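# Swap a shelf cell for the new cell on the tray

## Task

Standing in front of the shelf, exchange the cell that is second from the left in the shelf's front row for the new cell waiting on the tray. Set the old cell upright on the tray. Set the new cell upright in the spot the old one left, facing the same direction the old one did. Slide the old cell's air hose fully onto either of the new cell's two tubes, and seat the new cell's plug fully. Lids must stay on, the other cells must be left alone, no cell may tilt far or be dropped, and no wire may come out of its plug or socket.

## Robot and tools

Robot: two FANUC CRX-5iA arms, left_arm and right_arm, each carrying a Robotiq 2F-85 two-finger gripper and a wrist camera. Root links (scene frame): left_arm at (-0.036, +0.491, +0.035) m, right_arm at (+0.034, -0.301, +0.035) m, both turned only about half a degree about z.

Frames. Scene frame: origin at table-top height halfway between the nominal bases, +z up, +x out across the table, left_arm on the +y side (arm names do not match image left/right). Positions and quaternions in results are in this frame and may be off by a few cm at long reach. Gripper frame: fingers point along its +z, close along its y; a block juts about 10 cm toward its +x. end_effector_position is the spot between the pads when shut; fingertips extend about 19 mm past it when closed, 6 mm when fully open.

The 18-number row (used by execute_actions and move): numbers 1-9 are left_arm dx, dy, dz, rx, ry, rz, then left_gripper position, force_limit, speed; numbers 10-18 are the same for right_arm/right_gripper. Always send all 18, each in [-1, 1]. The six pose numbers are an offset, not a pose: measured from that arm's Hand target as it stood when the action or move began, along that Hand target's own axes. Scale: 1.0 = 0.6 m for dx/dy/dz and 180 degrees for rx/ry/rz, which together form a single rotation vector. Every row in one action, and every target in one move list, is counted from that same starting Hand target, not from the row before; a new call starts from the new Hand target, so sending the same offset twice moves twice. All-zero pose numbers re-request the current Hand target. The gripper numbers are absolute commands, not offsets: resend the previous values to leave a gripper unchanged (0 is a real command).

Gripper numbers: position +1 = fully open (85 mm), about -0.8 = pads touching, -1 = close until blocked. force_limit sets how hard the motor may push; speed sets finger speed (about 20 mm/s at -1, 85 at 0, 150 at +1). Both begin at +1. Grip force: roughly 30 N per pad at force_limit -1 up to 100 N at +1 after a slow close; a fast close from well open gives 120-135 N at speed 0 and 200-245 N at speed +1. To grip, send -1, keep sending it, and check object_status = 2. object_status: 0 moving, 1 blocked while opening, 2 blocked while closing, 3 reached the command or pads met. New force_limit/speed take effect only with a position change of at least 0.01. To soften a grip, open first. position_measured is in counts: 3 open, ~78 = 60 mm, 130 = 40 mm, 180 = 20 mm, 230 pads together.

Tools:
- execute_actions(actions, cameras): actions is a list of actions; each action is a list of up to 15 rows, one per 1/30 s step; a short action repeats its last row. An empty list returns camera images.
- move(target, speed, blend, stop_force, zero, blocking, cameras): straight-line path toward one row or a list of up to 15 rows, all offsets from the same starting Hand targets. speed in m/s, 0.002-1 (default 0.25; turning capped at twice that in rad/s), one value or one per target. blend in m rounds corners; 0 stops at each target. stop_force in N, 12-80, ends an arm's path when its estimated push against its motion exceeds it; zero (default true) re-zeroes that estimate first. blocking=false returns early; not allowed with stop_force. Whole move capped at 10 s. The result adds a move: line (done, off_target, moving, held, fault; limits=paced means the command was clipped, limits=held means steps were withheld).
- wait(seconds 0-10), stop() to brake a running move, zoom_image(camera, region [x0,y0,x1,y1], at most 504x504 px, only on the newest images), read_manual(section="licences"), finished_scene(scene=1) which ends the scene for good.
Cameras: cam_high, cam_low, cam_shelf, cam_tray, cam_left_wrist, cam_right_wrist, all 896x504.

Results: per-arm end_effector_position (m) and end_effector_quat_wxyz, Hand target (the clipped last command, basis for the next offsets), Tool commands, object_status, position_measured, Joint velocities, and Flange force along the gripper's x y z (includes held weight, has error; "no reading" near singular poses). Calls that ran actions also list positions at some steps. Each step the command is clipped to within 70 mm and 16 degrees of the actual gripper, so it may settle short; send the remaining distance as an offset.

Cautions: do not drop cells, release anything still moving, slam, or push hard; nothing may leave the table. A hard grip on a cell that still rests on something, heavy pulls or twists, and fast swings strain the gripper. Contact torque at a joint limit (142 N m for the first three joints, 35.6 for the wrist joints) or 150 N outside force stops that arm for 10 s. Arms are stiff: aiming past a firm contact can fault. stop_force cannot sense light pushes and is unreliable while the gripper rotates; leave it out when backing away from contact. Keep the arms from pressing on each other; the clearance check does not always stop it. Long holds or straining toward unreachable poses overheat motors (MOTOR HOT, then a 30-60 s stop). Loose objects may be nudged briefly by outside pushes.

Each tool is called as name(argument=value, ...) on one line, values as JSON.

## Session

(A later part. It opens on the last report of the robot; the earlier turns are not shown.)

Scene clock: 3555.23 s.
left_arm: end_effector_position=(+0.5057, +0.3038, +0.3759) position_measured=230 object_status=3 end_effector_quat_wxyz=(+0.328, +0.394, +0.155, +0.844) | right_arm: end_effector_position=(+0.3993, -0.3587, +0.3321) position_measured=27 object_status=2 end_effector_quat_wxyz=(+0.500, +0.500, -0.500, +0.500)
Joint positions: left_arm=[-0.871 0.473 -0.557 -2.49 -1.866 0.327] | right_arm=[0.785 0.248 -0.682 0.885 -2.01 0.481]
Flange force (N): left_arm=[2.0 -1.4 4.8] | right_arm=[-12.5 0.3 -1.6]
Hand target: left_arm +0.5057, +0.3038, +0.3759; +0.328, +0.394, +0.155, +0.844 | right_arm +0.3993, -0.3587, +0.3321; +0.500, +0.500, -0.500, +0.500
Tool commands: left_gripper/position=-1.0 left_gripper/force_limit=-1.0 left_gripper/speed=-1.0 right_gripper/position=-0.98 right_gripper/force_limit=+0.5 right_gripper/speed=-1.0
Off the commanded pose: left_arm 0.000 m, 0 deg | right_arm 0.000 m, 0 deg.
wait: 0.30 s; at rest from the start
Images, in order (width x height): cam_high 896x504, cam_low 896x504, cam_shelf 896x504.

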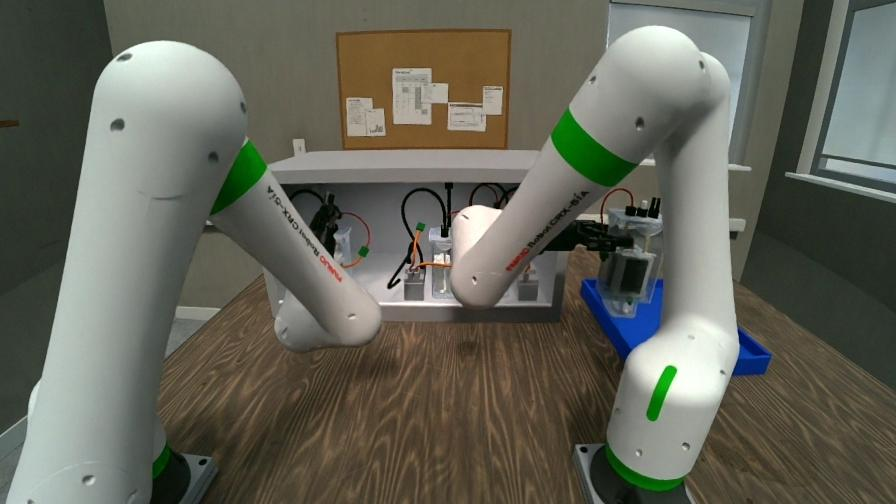

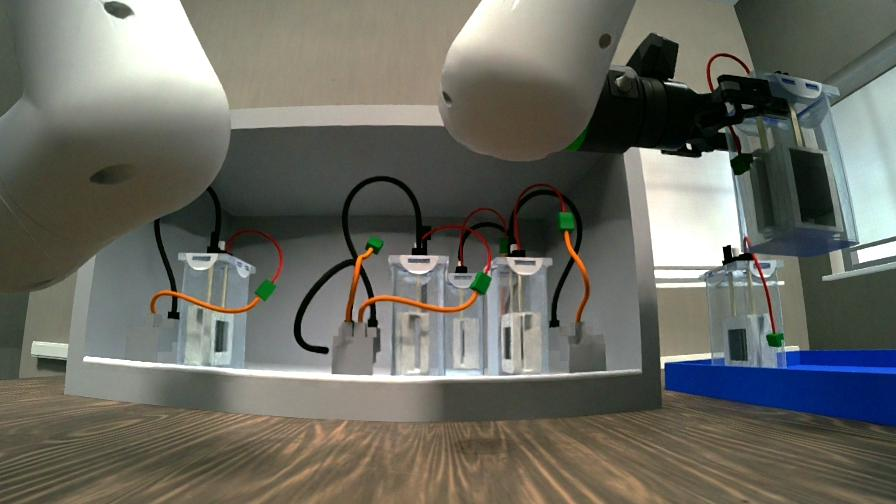

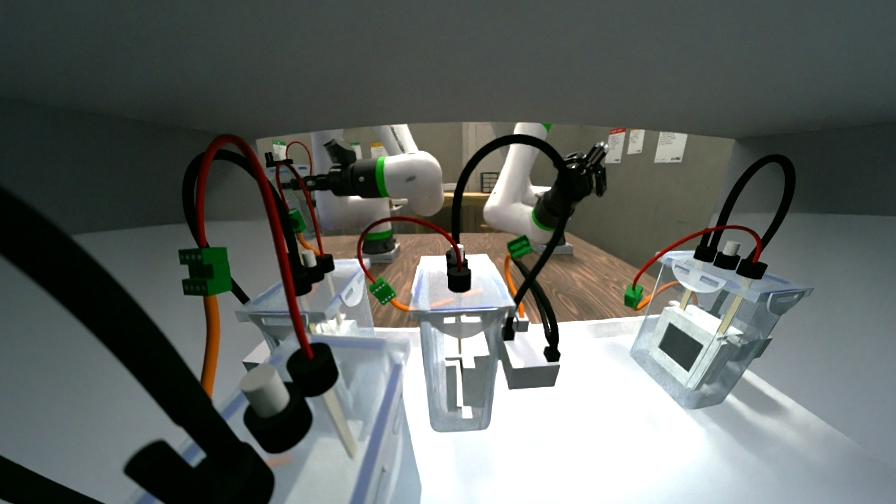

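move(target=[[0,0,0,0,0,0,-0.17,-1,-1,0,0,0,0,0,0,-0.98,0.5,-1],[-0.2638,-0.099,-0.1447,0.0399,-0.3459,0.1983,-0.17,-1,-1,0,0,0,0,0,0,-0.98,0.5,-1]], speed=0.2, cameras=["cam_left_wrist","cam_low","cam_shelf"])

Scene clock: 3589.37 s.
left_arm: end_effector_position=(+0.5398, +0.2401, +0.2001) position_measured=150 object_status=3 end_effector_quat_wxyz=(+0.075, +0.812, -0.106, +0.569) | right_arm: end_effector_position=(+0.3993, -0.3587, +0.3321) position_measured=27 object_status=2 end_effector_quat_wxyz=(+0.500, +0.500, -0.500, +0.500)
Joint positions: left_arm=[-0.691 0.067 -0.461 -1.926 -0.411 -1.037] | right_arm=[0.785 0.248 -0.682 0.885 -2.01 0.481]
Flange force (N): left_arm=no reading | right_arm=[-12.7 -0.1 -1.5]
Hand target: left_arm +0.5398, +0.2401, +0.2001; +0.075, +0.812, -0.106, +0.569 | right_arm +0.3993, -0.3587, +0.3321; +0.500, +0.500, -0.500, +0.500
Off the commanded pose: left_arm 0.000 m, 0 deg | right_arm 0.000 m, 0 deg.
move: done
Images, in order (width x height): cam_low 896x504, cam_shelf 896x504, cam_left_wrist 896x504.

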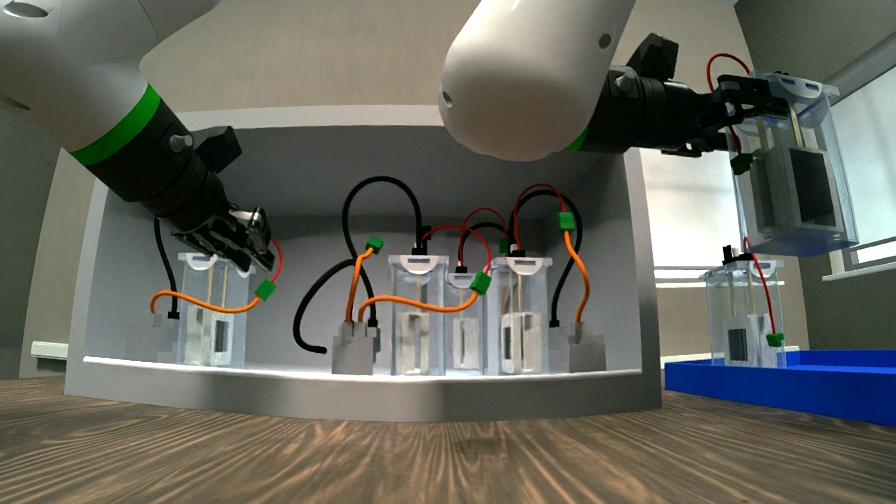

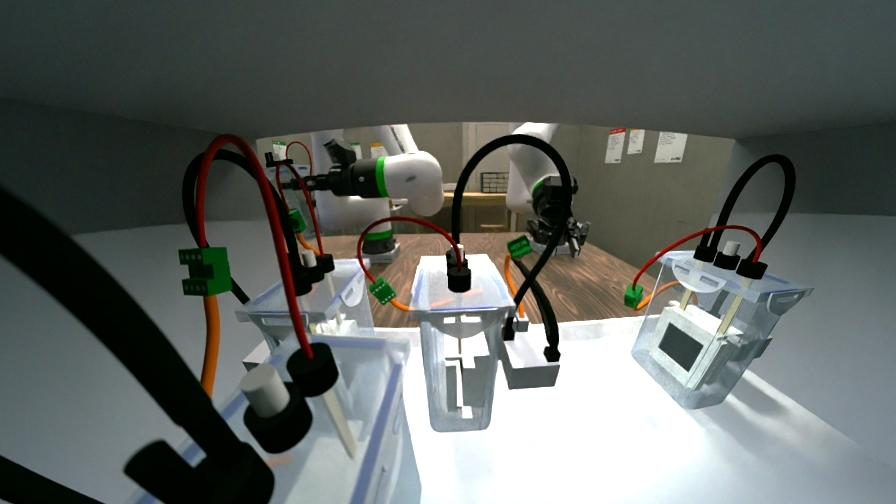

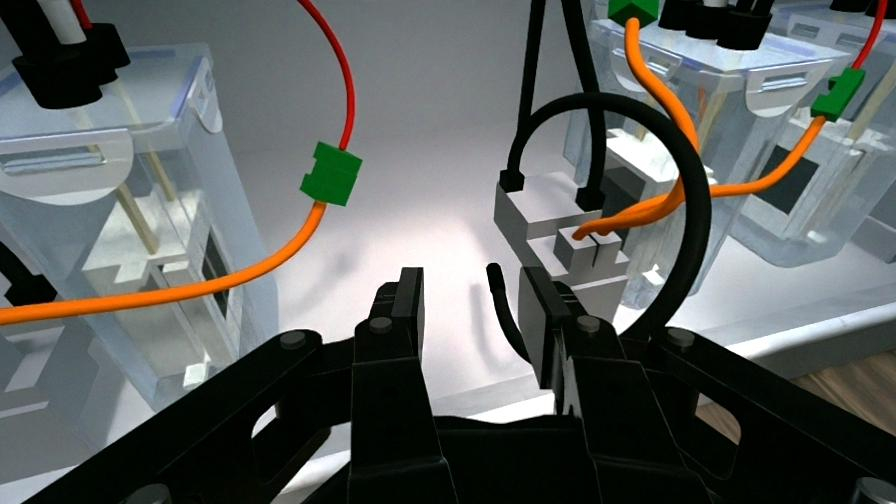

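zoom_image(camera="cam_left_wrist", region=[420, 60, 760, 400])

Scaled by 1.482.

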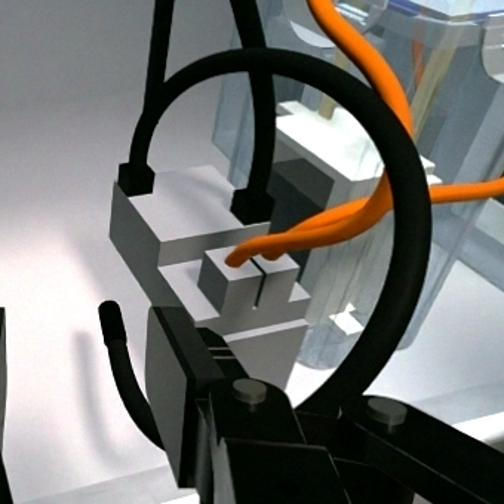

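move(target=[0.0007,0.0267,0.0992,0,0,0,-0.17,-1,-1,0,0,0,0,0,0,-0.98,0.5,-1], speed=0.1, cameras=["cam_left_wrist","cam_low"])

zoom_image(camera="cam_left_wrist", region=[400, 100, 740, 440])

Scene clock: 3614.63 s.
left_arm: end_effector_position=(+0.5898, +0.2101, +0.1802) position_measured=150 object_status=3 end_effector_quat_wxyz=(+0.075, +0.812, -0.106, +0.569) | right_arm: end_effector_position=(+0.3993, -0.3587, +0.3321) position_measured=27 object_status=2 end_effector_quat_wxyz=(+0.500, +0.500, -0.500, +0.500)
Joint positions: left_arm=[-0.696 0.238 -0.332 -2.006 -0.431 -0.947] | right_arm=[0.785 0.248 -0.682 0.885 -2.01 0.481]
Flange force (N): left_arm=no reading | right_arm=[-12.9 -0.2 -1.9]
Hand target: left_arm +0.5898, +0.2101, +0.1802; +0.075, +0.812, -0.106, +0.569 | right_arm +0.3993, -0.3587, +0.3321; +0.500, +0.500, -0.500, +0.500
Off the commanded pose: left_arm 0.000 m, 0 deg | right_arm 0.000 m, 0 deg.
move: done
Images, in order (width x height): cam_low 896x504, cam_left_wrist 896x504.

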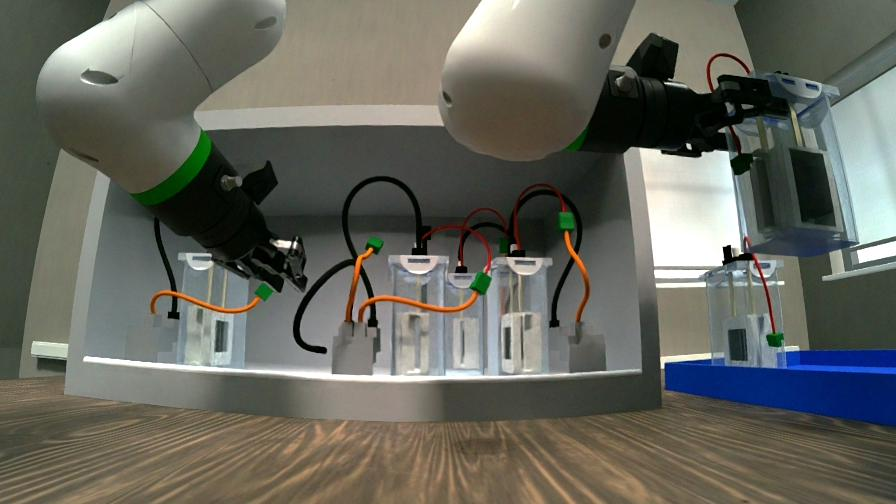

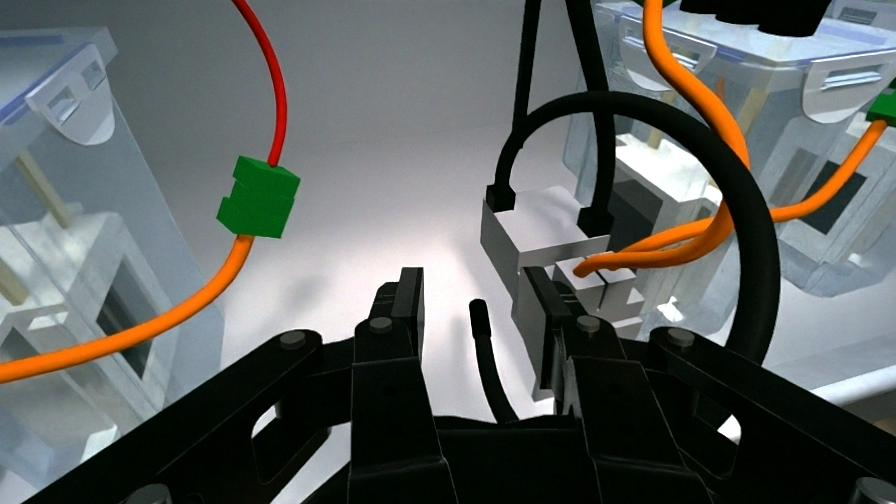

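Scaled by 1.482.

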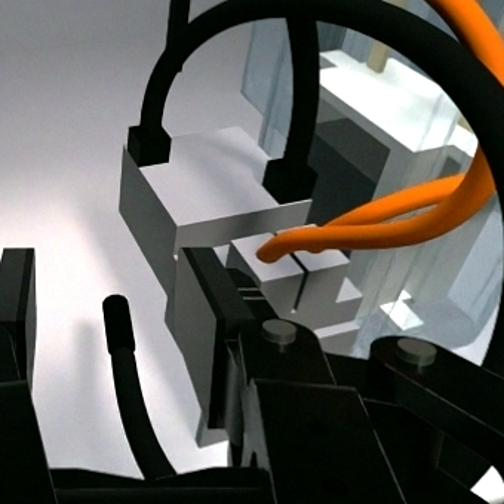

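move(target=[[0,0,0,0,0,0,-0.4,-1,-1,0,0,0,0,0,0,-0.98,0.5,-1],[-0.0808,0.0133,0.1005,0,-0.0722,0,-0.4,-1,-1,0,0,0,0,0,0,-0.98,0.5,-1]], speed=0.08, cameras=["cam_left_wrist","cam_low","cam_shelf"])

zoom_image(camera="cam_left_wrist", region=[380, 160, 580, 360])

Scene clock: 3640.07 s.
left_arm: end_effector_position=(+0.6265, +0.1919, +0.1140) position_measured=179 object_status=3 end_effector_quat_wxyz=(+0.063, +0.871, -0.114, +0.474) | right_arm: end_effector_position=(+0.3993, -0.3587, +0.3321) position_measured=27 object_status=2 end_effector_quat_wxyz=(+0.500, +0.500, -0.500, +0.500)
Joint positions: left_arm=[-0.413 0.382 -0.142 -1.123 -0.123 -1.948] | right_arm=[0.785 0.248 -0.682 0.885 -2.01 0.481]
Flange force (N): left_arm=no reading | right_arm=[-13.1 -0.3 -1.9]
Hand target: left_arm +0.6265, +0.1920, +0.1140; +0.063, +0.871, -0.114, +0.473 | right_arm +0.3993, -0.3587, +0.3321; +0.500, +0.500, -0.500, +0.500
Off the commanded pose: left_arm 0.000 m, 0 deg | right_arm 0.000 m, 0 deg.
move: done
Images, in order (width x height): cam_low 896x504, cam_shelf 896x504, cam_left_wrist 896x504.

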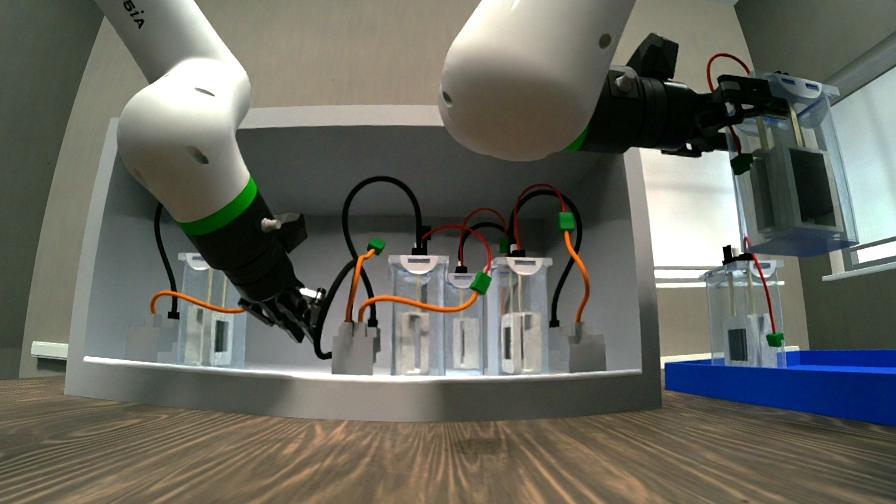

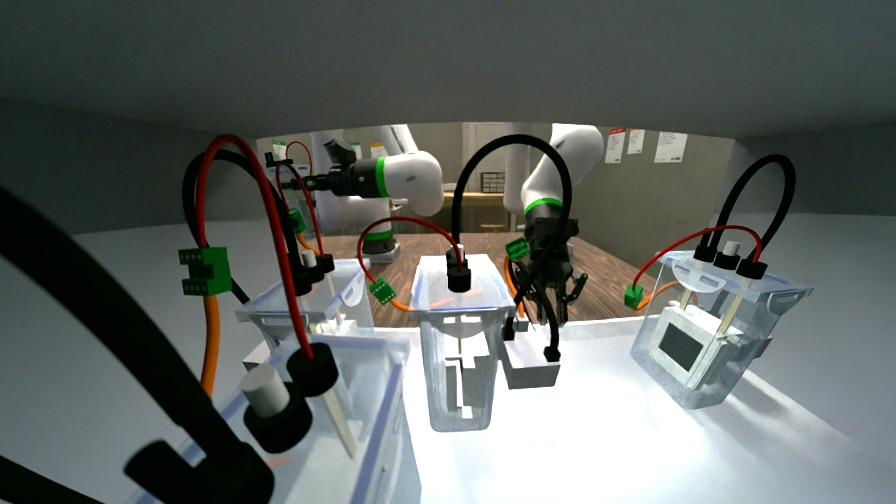

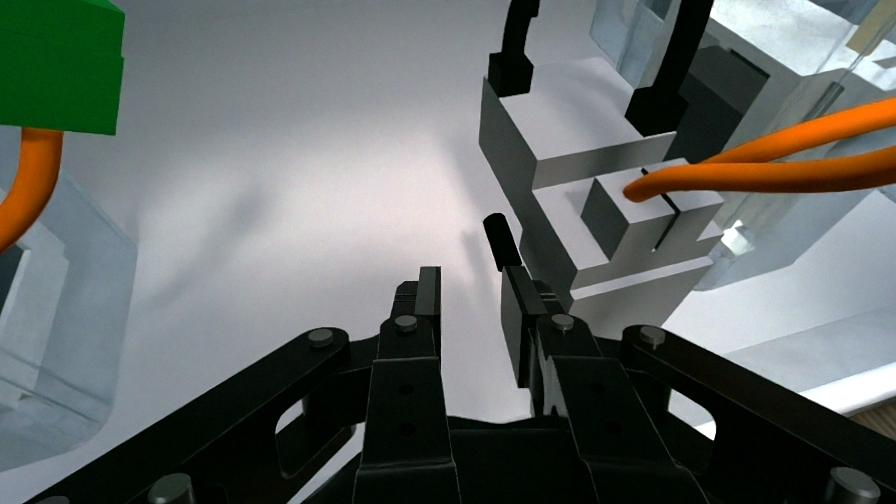

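Scaled by 2.520.

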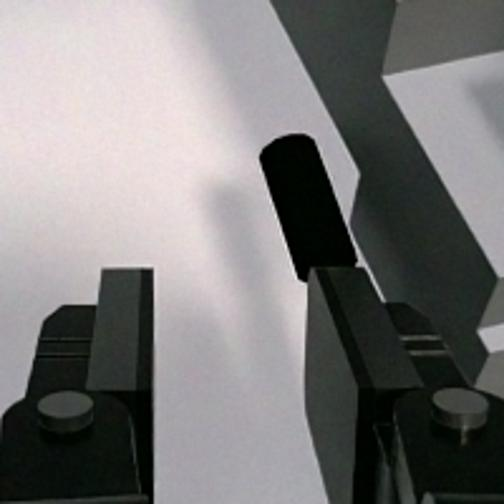

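move(target=[0.05,0,-0.08,0,0,0,-0.4,-1,-1,0,0,0,0,0,0,-0.98,0.5,-1], speed=0.1, cameras=["cam_left_wrist","cam_low"])

Scene clock: 3650.20 s.
left_arm: end_effector_position=(+0.6034, +0.1982, +0.1653) position_measured=179 object_status=3 end_effector_quat_wxyz=(+0.060, +0.870, -0.112, +0.477) | right_arm: end_effector_position=(+0.3993, -0.3587, +0.3321) position_measured=27 object_status=2 end_effector_quat_wxyz=(+0.500, +0.500, -0.500, +0.500)
Joint positions: left_arm=[-0.323 0.25 -0.267 -0.68 -0.067 -2.438] | right_arm=[0.785 0.248 -0.682 0.885 -2.01 0.481]
Flange force (N): left_arm=no reading | right_arm=[-12.8 -0.2 -1.6]
Hand target: left_arm +0.6034, +0.1982, +0.1653; +0.063, +0.871, -0.114, +0.473 | right_arm +0.3993, -0.3587, +0.3321; +0.500, +0.500, -0.500, +0.500
Off the commanded pose: left_arm 0.000 m, 1 deg | right_arm 0.000 m, 0 deg.
move: done
Images, in order (width x height): cam_low 896x504, cam_left_wrist 896x504.

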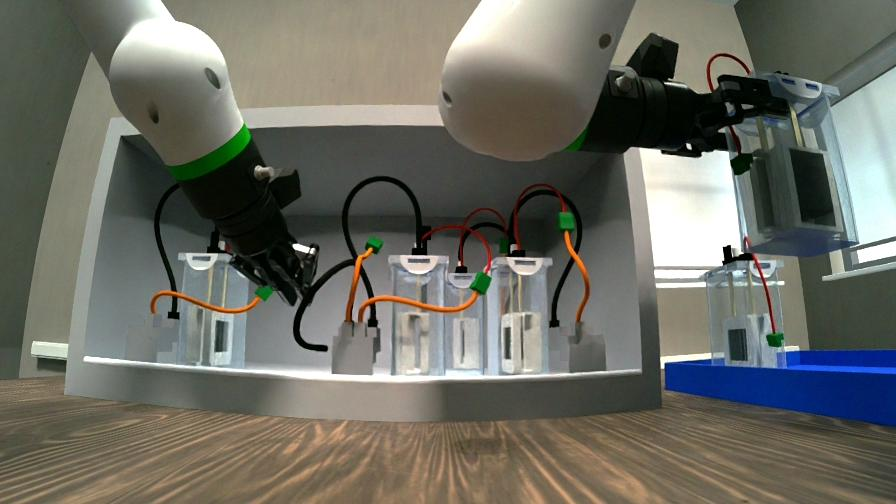

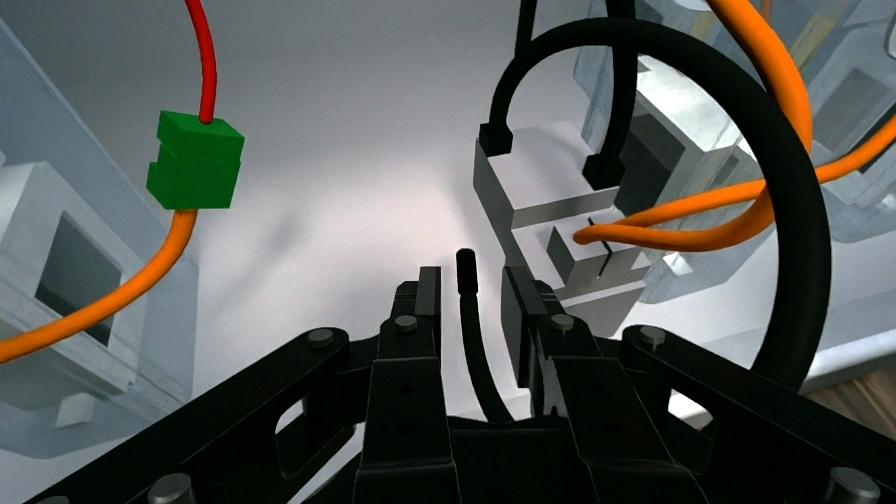

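move(target=[[-0.0462,-0.0262,0.025,-0.0603,0,0.0399,-0.4,-1,-1,0,0,0,0,0,0,-0.98,0.5,-1],[-0.0488,-0.0123,0.0977,-0.0603,0,0.0399,-0.4,-1,-1,0,0,0,0,0,0,-0.98,0.5,-1]], speed=0.06, blend=0.005, cameras=["cam_left_wrist","cam_low"])

Scene clock: 3670.30 s.
left_arm: end_effector_position=(+0.6374, +0.1967, +0.1086) position_measured=179 object_status=3 end_effector_quat_wxyz=(+0.120, +0.844, -0.212, +0.478) | right_arm: end_effector_position=(+0.3993, -0.3587, +0.3321) position_measured=27 object_status=2 end_effector_quat_wxyz=(+0.500, +0.500, -0.500, +0.500)
Joint positions: left_arm=[-0.437 0.404 -0.126 -1.759 0.064 -1.42] | right_arm=[0.785 0.248 -0.682 0.885 -2.01 0.481]
Flange force (N): left_arm=no reading | right_arm=[-12.7 0.0 -1.7]
Hand target: left_arm +0.6374, +0.1967, +0.1088; +0.115, +0.853, -0.213, +0.463 | right_arm +0.3993, -0.3587, +0.3321; +0.500, +0.500, -0.500, +0.500
Off the commanded pose: left_arm 0.000 m, 2 deg | right_arm 0.000 m, 0 deg.
move: done
Images, in order (width x height): cam_low 896x504, cam_left_wrist 896x504.

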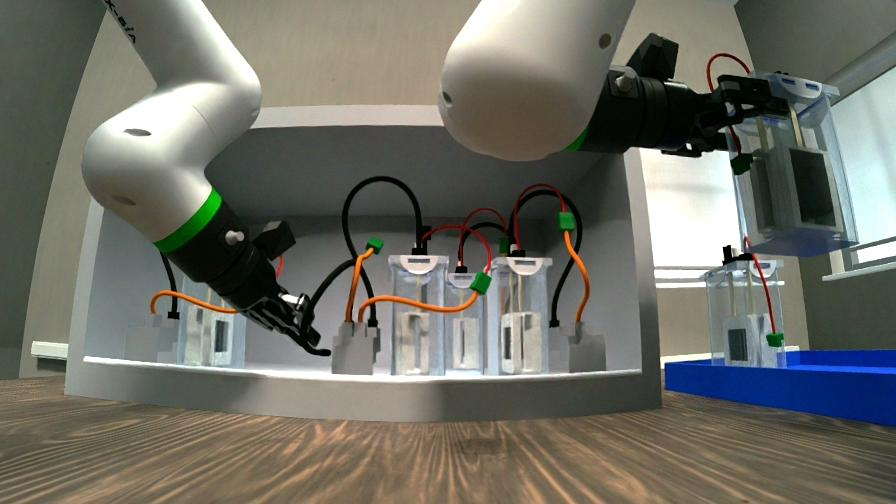

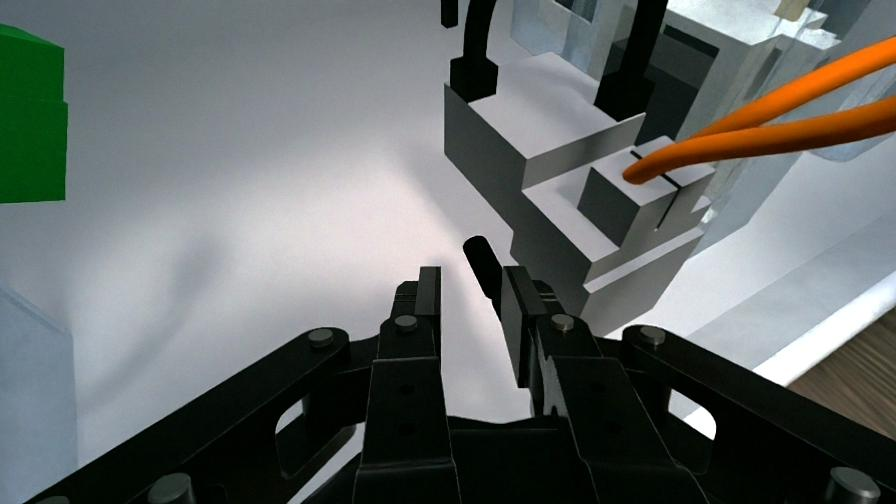

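move(target=[[0.0183,-0.0268,-0.1133,0,0,0,-0.4,-1,-1,0,0,0,0,0,0,-0.98,0.5,-1],[0.0183,-0.0268,-0.1133,-0.0794,0,0.0512,-0.4,-1,-1,0,0,0,0,0,0,-0.98,0.5,-1],[0.0018,-0.0245,-0.0302,-0.0794,0,0.0512,-0.4,-1,-1,0,0,0,0,0,0,-0.98,0.5,-1]], speed=0.08, blend=0.005, cameras=["cam_left_wrist","cam_low"])

Scene clock: 3698.97 s.
left_arm: end_effector_position=(+0.6314, +0.2165, +0.1197) position_measured=179 object_status=3 end_effector_quat_wxyz=(+0.183, +0.812, -0.336, +0.441) | right_arm: end_effector_position=(+0.3993, -0.3587, +0.3321) position_measured=27 object_status=2 end_effector_quat_wxyz=(+0.500, +0.500, -0.500, +0.500)
Joint positions: left_arm=[-0.291 0.408 -0.07 -1.914 0.453 -1.49] | right_arm=[0.785 0.248 -0.682 0.885 -2.01 0.481]
Flange force (N): left_arm=[3.3 -2.3 -3.0] | right_arm=[-12.7 -0.3 -1.6]
Hand target: left_arm +0.6314, +0.2165, +0.1196; +0.183, +0.812, -0.336, +0.441 | right_arm +0.3993, -0.3587, +0.3321; +0.500, +0.500, -0.500, +0.500
Off the commanded pose: left_arm 0.000 m, 0 deg | right_arm 0.000 m, 0 deg.
move: done
Images, in order (width x height): cam_low 896x504, cam_left_wrist 896x504.

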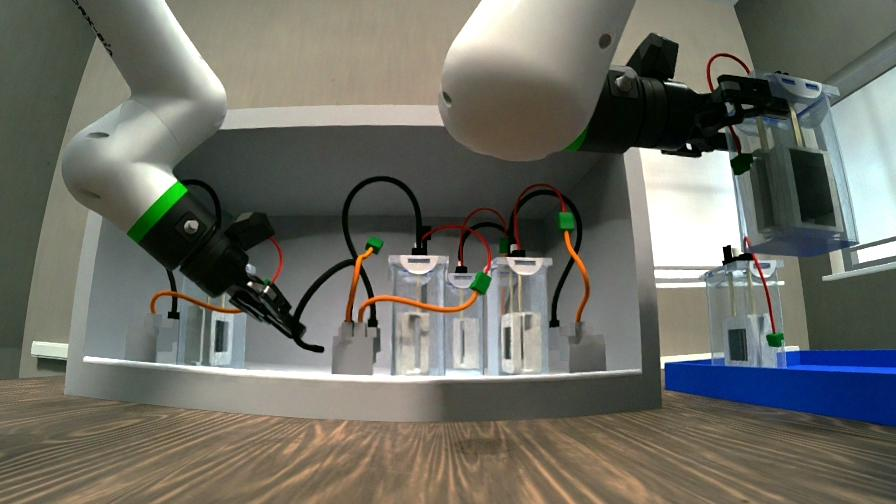

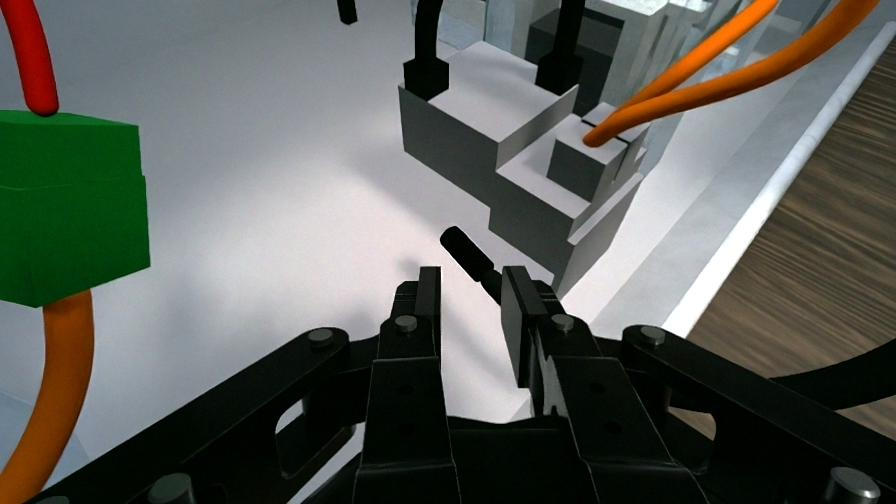

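zoom_image(camera="cam_left_wrist", region=[400, 190, 560, 350])

Scaled by 3.150.

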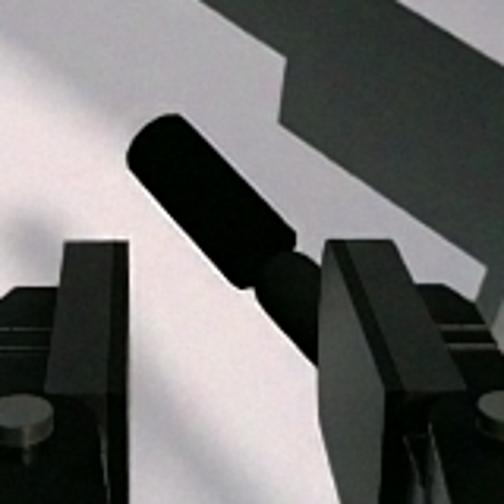

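move(target=[[0,0,0,0,0,0,-0.5,-1,-1,0,0,0,0,0,0,-0.98,0.5,-1],[0,0,0.02,0,0,-0.239,-0.5,-1,-1,0,0,0,0,0,0,-0.98,0.5,-1]], speed=0.06, cameras=["cam_left_wrist","cam_low"])

zoom_image(camera="cam_left_wrist", region=[380, 190, 560, 370])

Scene clock: 3741.30 s.
left_arm: end_effector_position=(+0.6385, +0.2094, +0.1131) position_measured=192 object_status=3 end_effector_quat_wxyz=(+0.332, +0.879, -0.015, +0.343) | right_arm: end_effector_position=(+0.3993, -0.3587, +0.3321) position_measured=27 object_status=2 end_effector_quat_wxyz=(+0.500, +0.500, -0.500, +0.500)
Joint positions: left_arm=[-0.299 0.435 -0.048 -1.906 0.445 -0.745] | right_arm=[0.785 0.248 -0.682 0.885 -2.01 0.481]
Flange force (N): left_arm=[4.5 0.3 -2.0] | right_arm=[-12.8 0.0 -1.7]
Hand target: left_arm +0.6385, +0.2094, +0.1131; +0.332, +0.879, -0.015, +0.343 | right_arm +0.3993, -0.3587, +0.3321; +0.500, +0.500, -0.500, +0.500
Off the commanded pose: left_arm 0.000 m, 0 deg | right_arm 0.000 m, 0 deg.
move: done
Images, in order (width x height): cam_low 896x504, cam_left_wrist 896x504.

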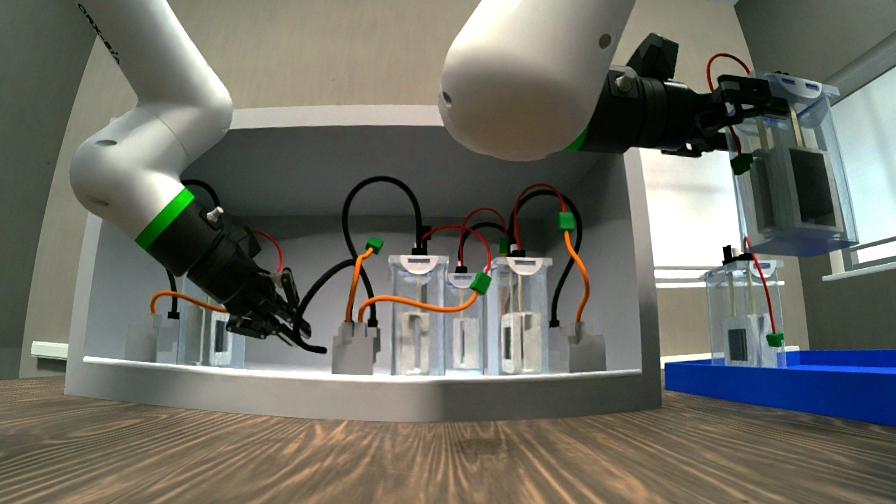

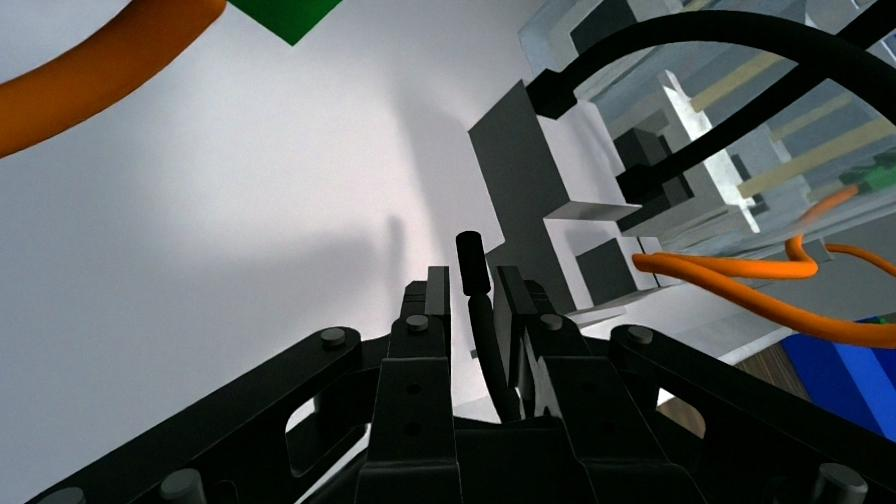

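Scaled by 2.800.

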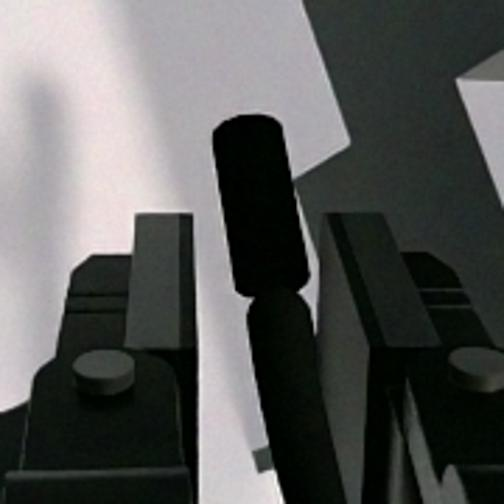

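move(target=[0.003,0.002,0.068,0,0,0,-0.5,-1,-1,0,0,0,0,0,0,-0.98,0.5,-1], speed=0.03, cameras=["cam_left_wrist","cam_low"])

zoom_image(camera="cam_left_wrist", region=[380, 190, 560, 370])

Scene clock: 3750.27 s.
left_arm: end_effector_position=(+0.6638, +0.1846, +0.0927) position_measured=192 object_status=3 end_effector_quat_wxyz=(+0.332, +0.879, -0.015, +0.343) | right_arm: end_effector_position=(+0.3993, -0.3587, +0.3321) position_measured=27 object_status=2 end_effector_quat_wxyz=(+0.500, +0.500, -0.500, +0.500)
Joint positions: left_arm=[-0.327 0.526 0.035 -1.893 0.418 -0.744] | right_arm=[0.785 0.248 -0.682 0.885 -2.01 0.481]
Flange force (N): left_arm=[4.1 0.7 -1.8] | right_arm=[-12.6 0.0 -1.5]
Hand target: left_arm +0.6638, +0.1846, +0.0927; +0.332, +0.879, -0.015, +0.343 | right_arm +0.3993, -0.3587, +0.3321; +0.500, +0.500, -0.500, +0.500
Off the commanded pose: left_arm 0.000 m, 0 deg | right_arm 0.000 m, 0 deg.
move: done
Images, in order (width x height): cam_low 896x504, cam_left_wrist 896x504.

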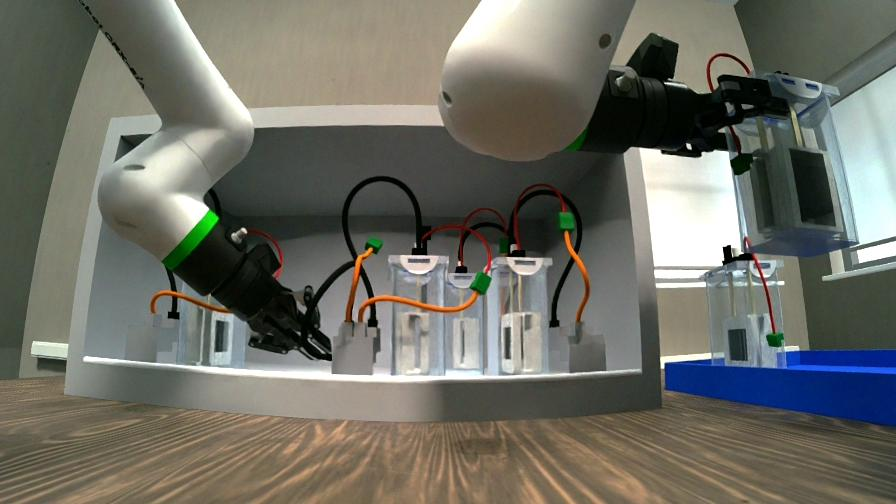

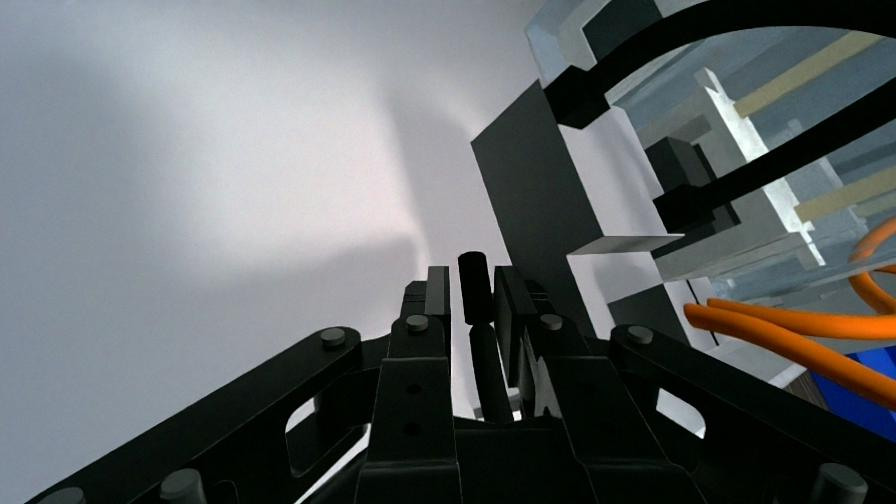

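Scaled by 2.800.

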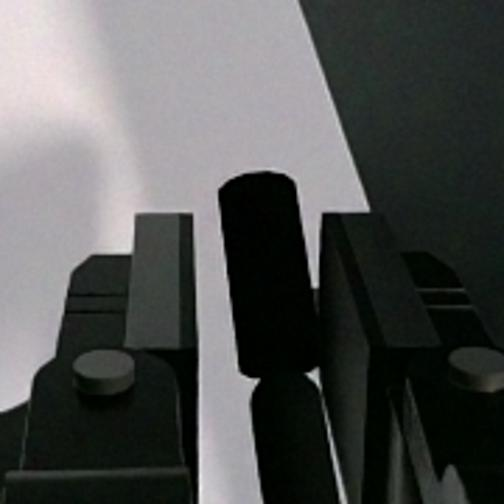

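move(target=[0,0,0,0,0,0,-1,-1,-1,0,0,0,0,0,0,-0.98,0.5,-1], speed=0.03, cameras=["cam_left_wrist","cam_low"])

zoom_image(camera="cam_left_wrist", region=[380, 190, 560, 370])

Scene clock: 3762.13 s.
left_arm: end_effector_position=(+0.6638, +0.1846, +0.0927) position_measured=230 object_status=3 end_effector_quat_wxyz=(+0.332, +0.879, -0.015, +0.343) | right_arm: end_effector_position=(+0.3993, -0.3587, +0.3321) position_measured=27 object_status=2 end_effector_quat_wxyz=(+0.500, +0.500, -0.500, +0.500)
Joint positions: left_arm=[-0.328 0.526 0.035 -1.893 0.418 -0.744] | right_arm=[0.785 0.248 -0.682 0.885 -2.01 0.481]
Flange force (N): left_arm=[3.7 0.0 -2.3] | right_arm=[-12.7 -0.4 -1.4]
Hand target: left_arm +0.6638, +0.1846, +0.0927; +0.332, +0.879, -0.015, +0.343 | right_arm +0.3993, -0.3587, +0.3321; +0.500, +0.500, -0.500, +0.500
Off the commanded pose: left_arm 0.000 m, 0 deg | right_arm 0.000 m, 0 deg.
move: done
Images, in order (width x height): cam_low 896x504, cam_left_wrist 896x504.

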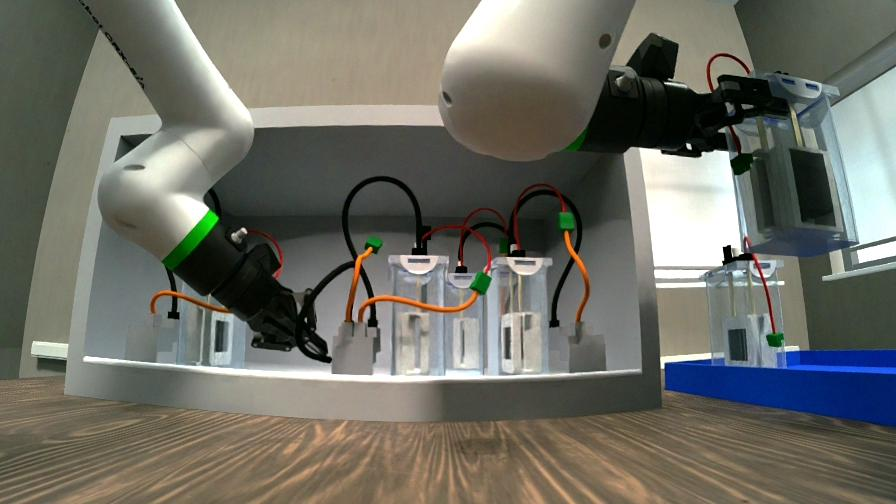

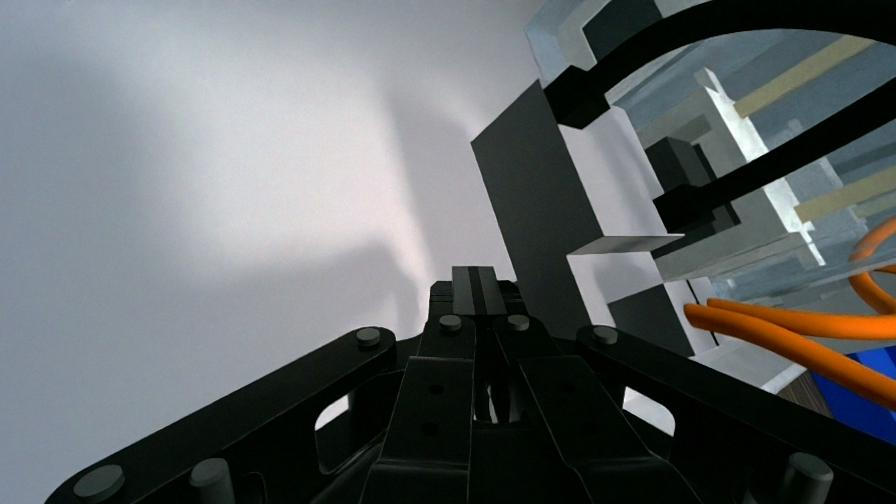

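Scaled by 2.800.

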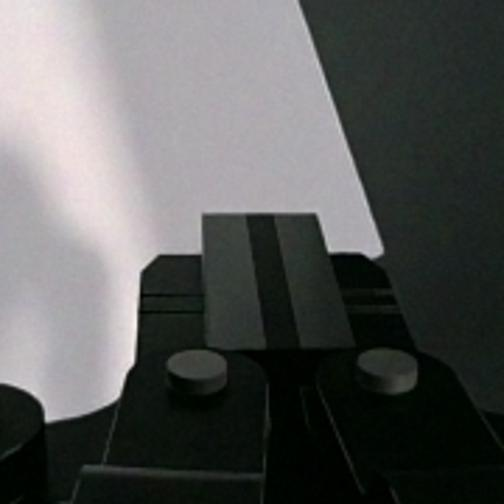

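move(target=[[0,0,-0.1,0,0,0,-1,-1,-1,0,0,0,0,0,0,-0.98,0.5,-1],[0,0,-0.1,0,0,0,-0.4,-1,-1,0,0,0,0,0,0,-0.98,0.5,-1]], speed=0.08, cameras=["cam_left_wrist","cam_low"])

zoom_image(camera="cam_left_wrist", region=[340, 160, 620, 440])

Scene clock: 3769.60 s.
left_arm: end_effector_position=(+0.6282, +0.2202, +0.1253) position_measured=179 object_status=0 end_effector_quat_wxyz=(+0.332, +0.879, -0.015, +0.343) | right_arm: end_effector_position=(+0.3993, -0.3587, +0.3321) position_measured=27 object_status=2 end_effector_quat_wxyz=(+0.500, +0.500, -0.500, +0.500)
Joint positions: left_arm=[-0.289 0.391 -0.08 -1.928 0.457 -0.725] | right_arm=[0.785 0.248 -0.682 0.885 -2.01 0.481]
Flange force (N): left_arm=[4.1 0.1 -2.4] | right_arm=[-12.7 0.0 -1.7]
Hand target: left_arm +0.6282, +0.2202, +0.1253; +0.332, +0.879, -0.015, +0.343 | right_arm +0.3993, -0.3587, +0.3321; +0.500, +0.500, -0.500, +0.500
Off the commanded pose: left_arm 0.000 m, 0 deg | right_arm 0.000 m, 0 deg.
move: done
Images, in order (width x height): cam_low 896x504, cam_left_wrist 896x504.

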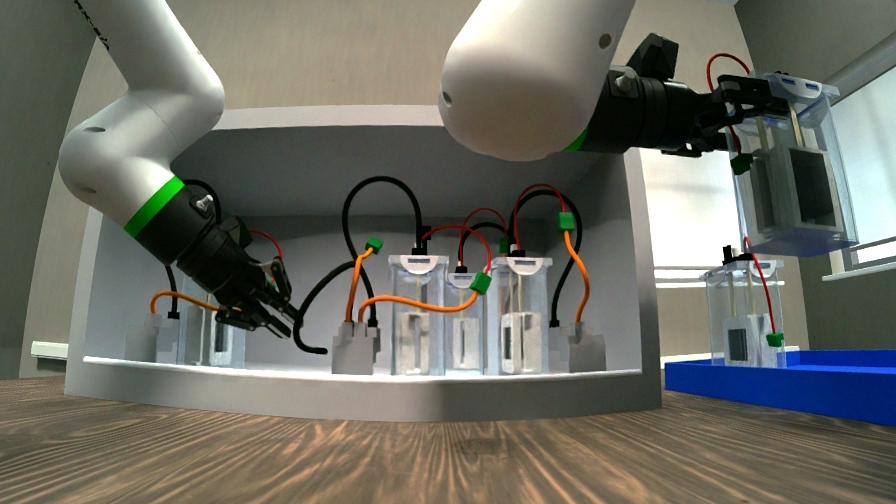

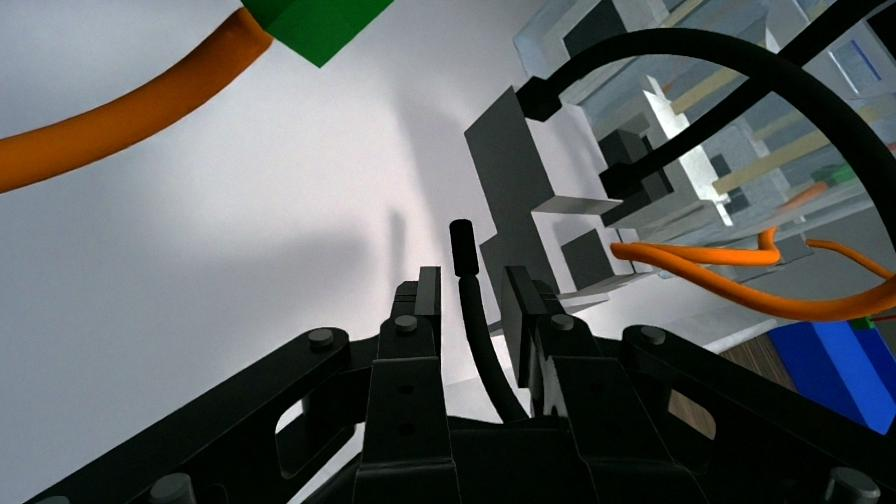

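Scaled by 1.800.

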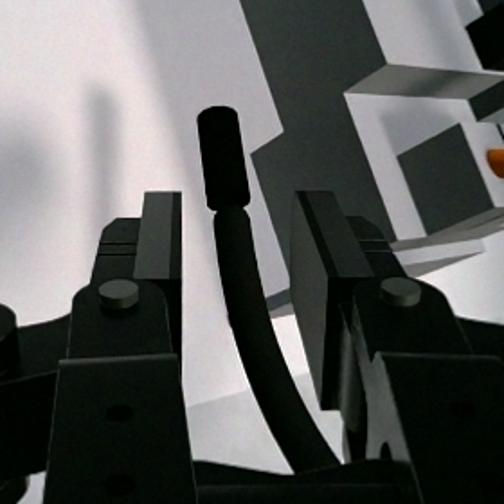

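move(target=[[0,0,-0.1,0,0,0,-0.17,-1,-1,0,0,0,0,0,0,-0.98,0.5,-1],[-0.1238,0.1228,-0.1472,0.1187,0.2106,0.164,-0.17,-1,-1,0,0,0,0,0,0,-0.98,0.5,-1]], speed=0.15, blend=0.02, cameras=["cam_left_wrist","cam_low"])

Scene clock: 3866.23 s.
left_arm: end_effector_position=(+0.5003, +0.2002, +0.1700) position_measured=150 object_status=3 end_effector_quat_wxyz=(+0.059, +0.734, -0.064, +0.674) | right_arm: end_effector_position=(+0.3993, -0.3587, +0.3321) position_measured=27 object_status=2 end_effector_quat_wxyz=(+0.500, +0.500, -0.500, +0.500)
Joint positions: left_arm=[-0.427 0.381 -0.903 0.249 1.207 -3.212] | right_arm=[0.785 0.248 -0.682 0.885 -2.01 0.481]
Flange force (N): left_arm=[3.6 -8.3 1.1] | right_arm=[-12.6 -0.4 -1.6]
Hand target: left_arm +0.5003, +0.2002, +0.1700; +0.059, +0.734, -0.064, +0.674 | right_arm +0.3993, -0.3587, +0.3321; +0.500, +0.500, -0.500, +0.500
Off the commanded pose: left_arm 0.000 m, 0 deg | right_arm 0.000 m, 0 deg.
move: done; limits=paced
Images, in order (width x height): cam_low 896x504, cam_left_wrist 896x504.

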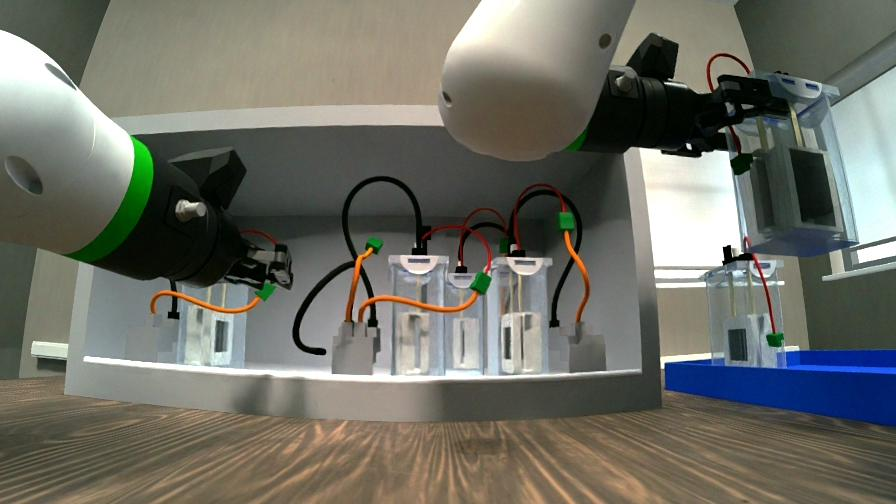

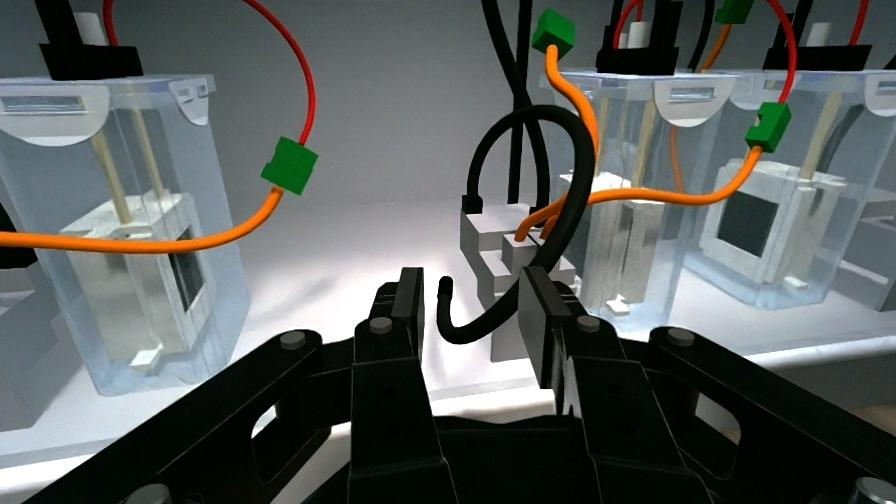

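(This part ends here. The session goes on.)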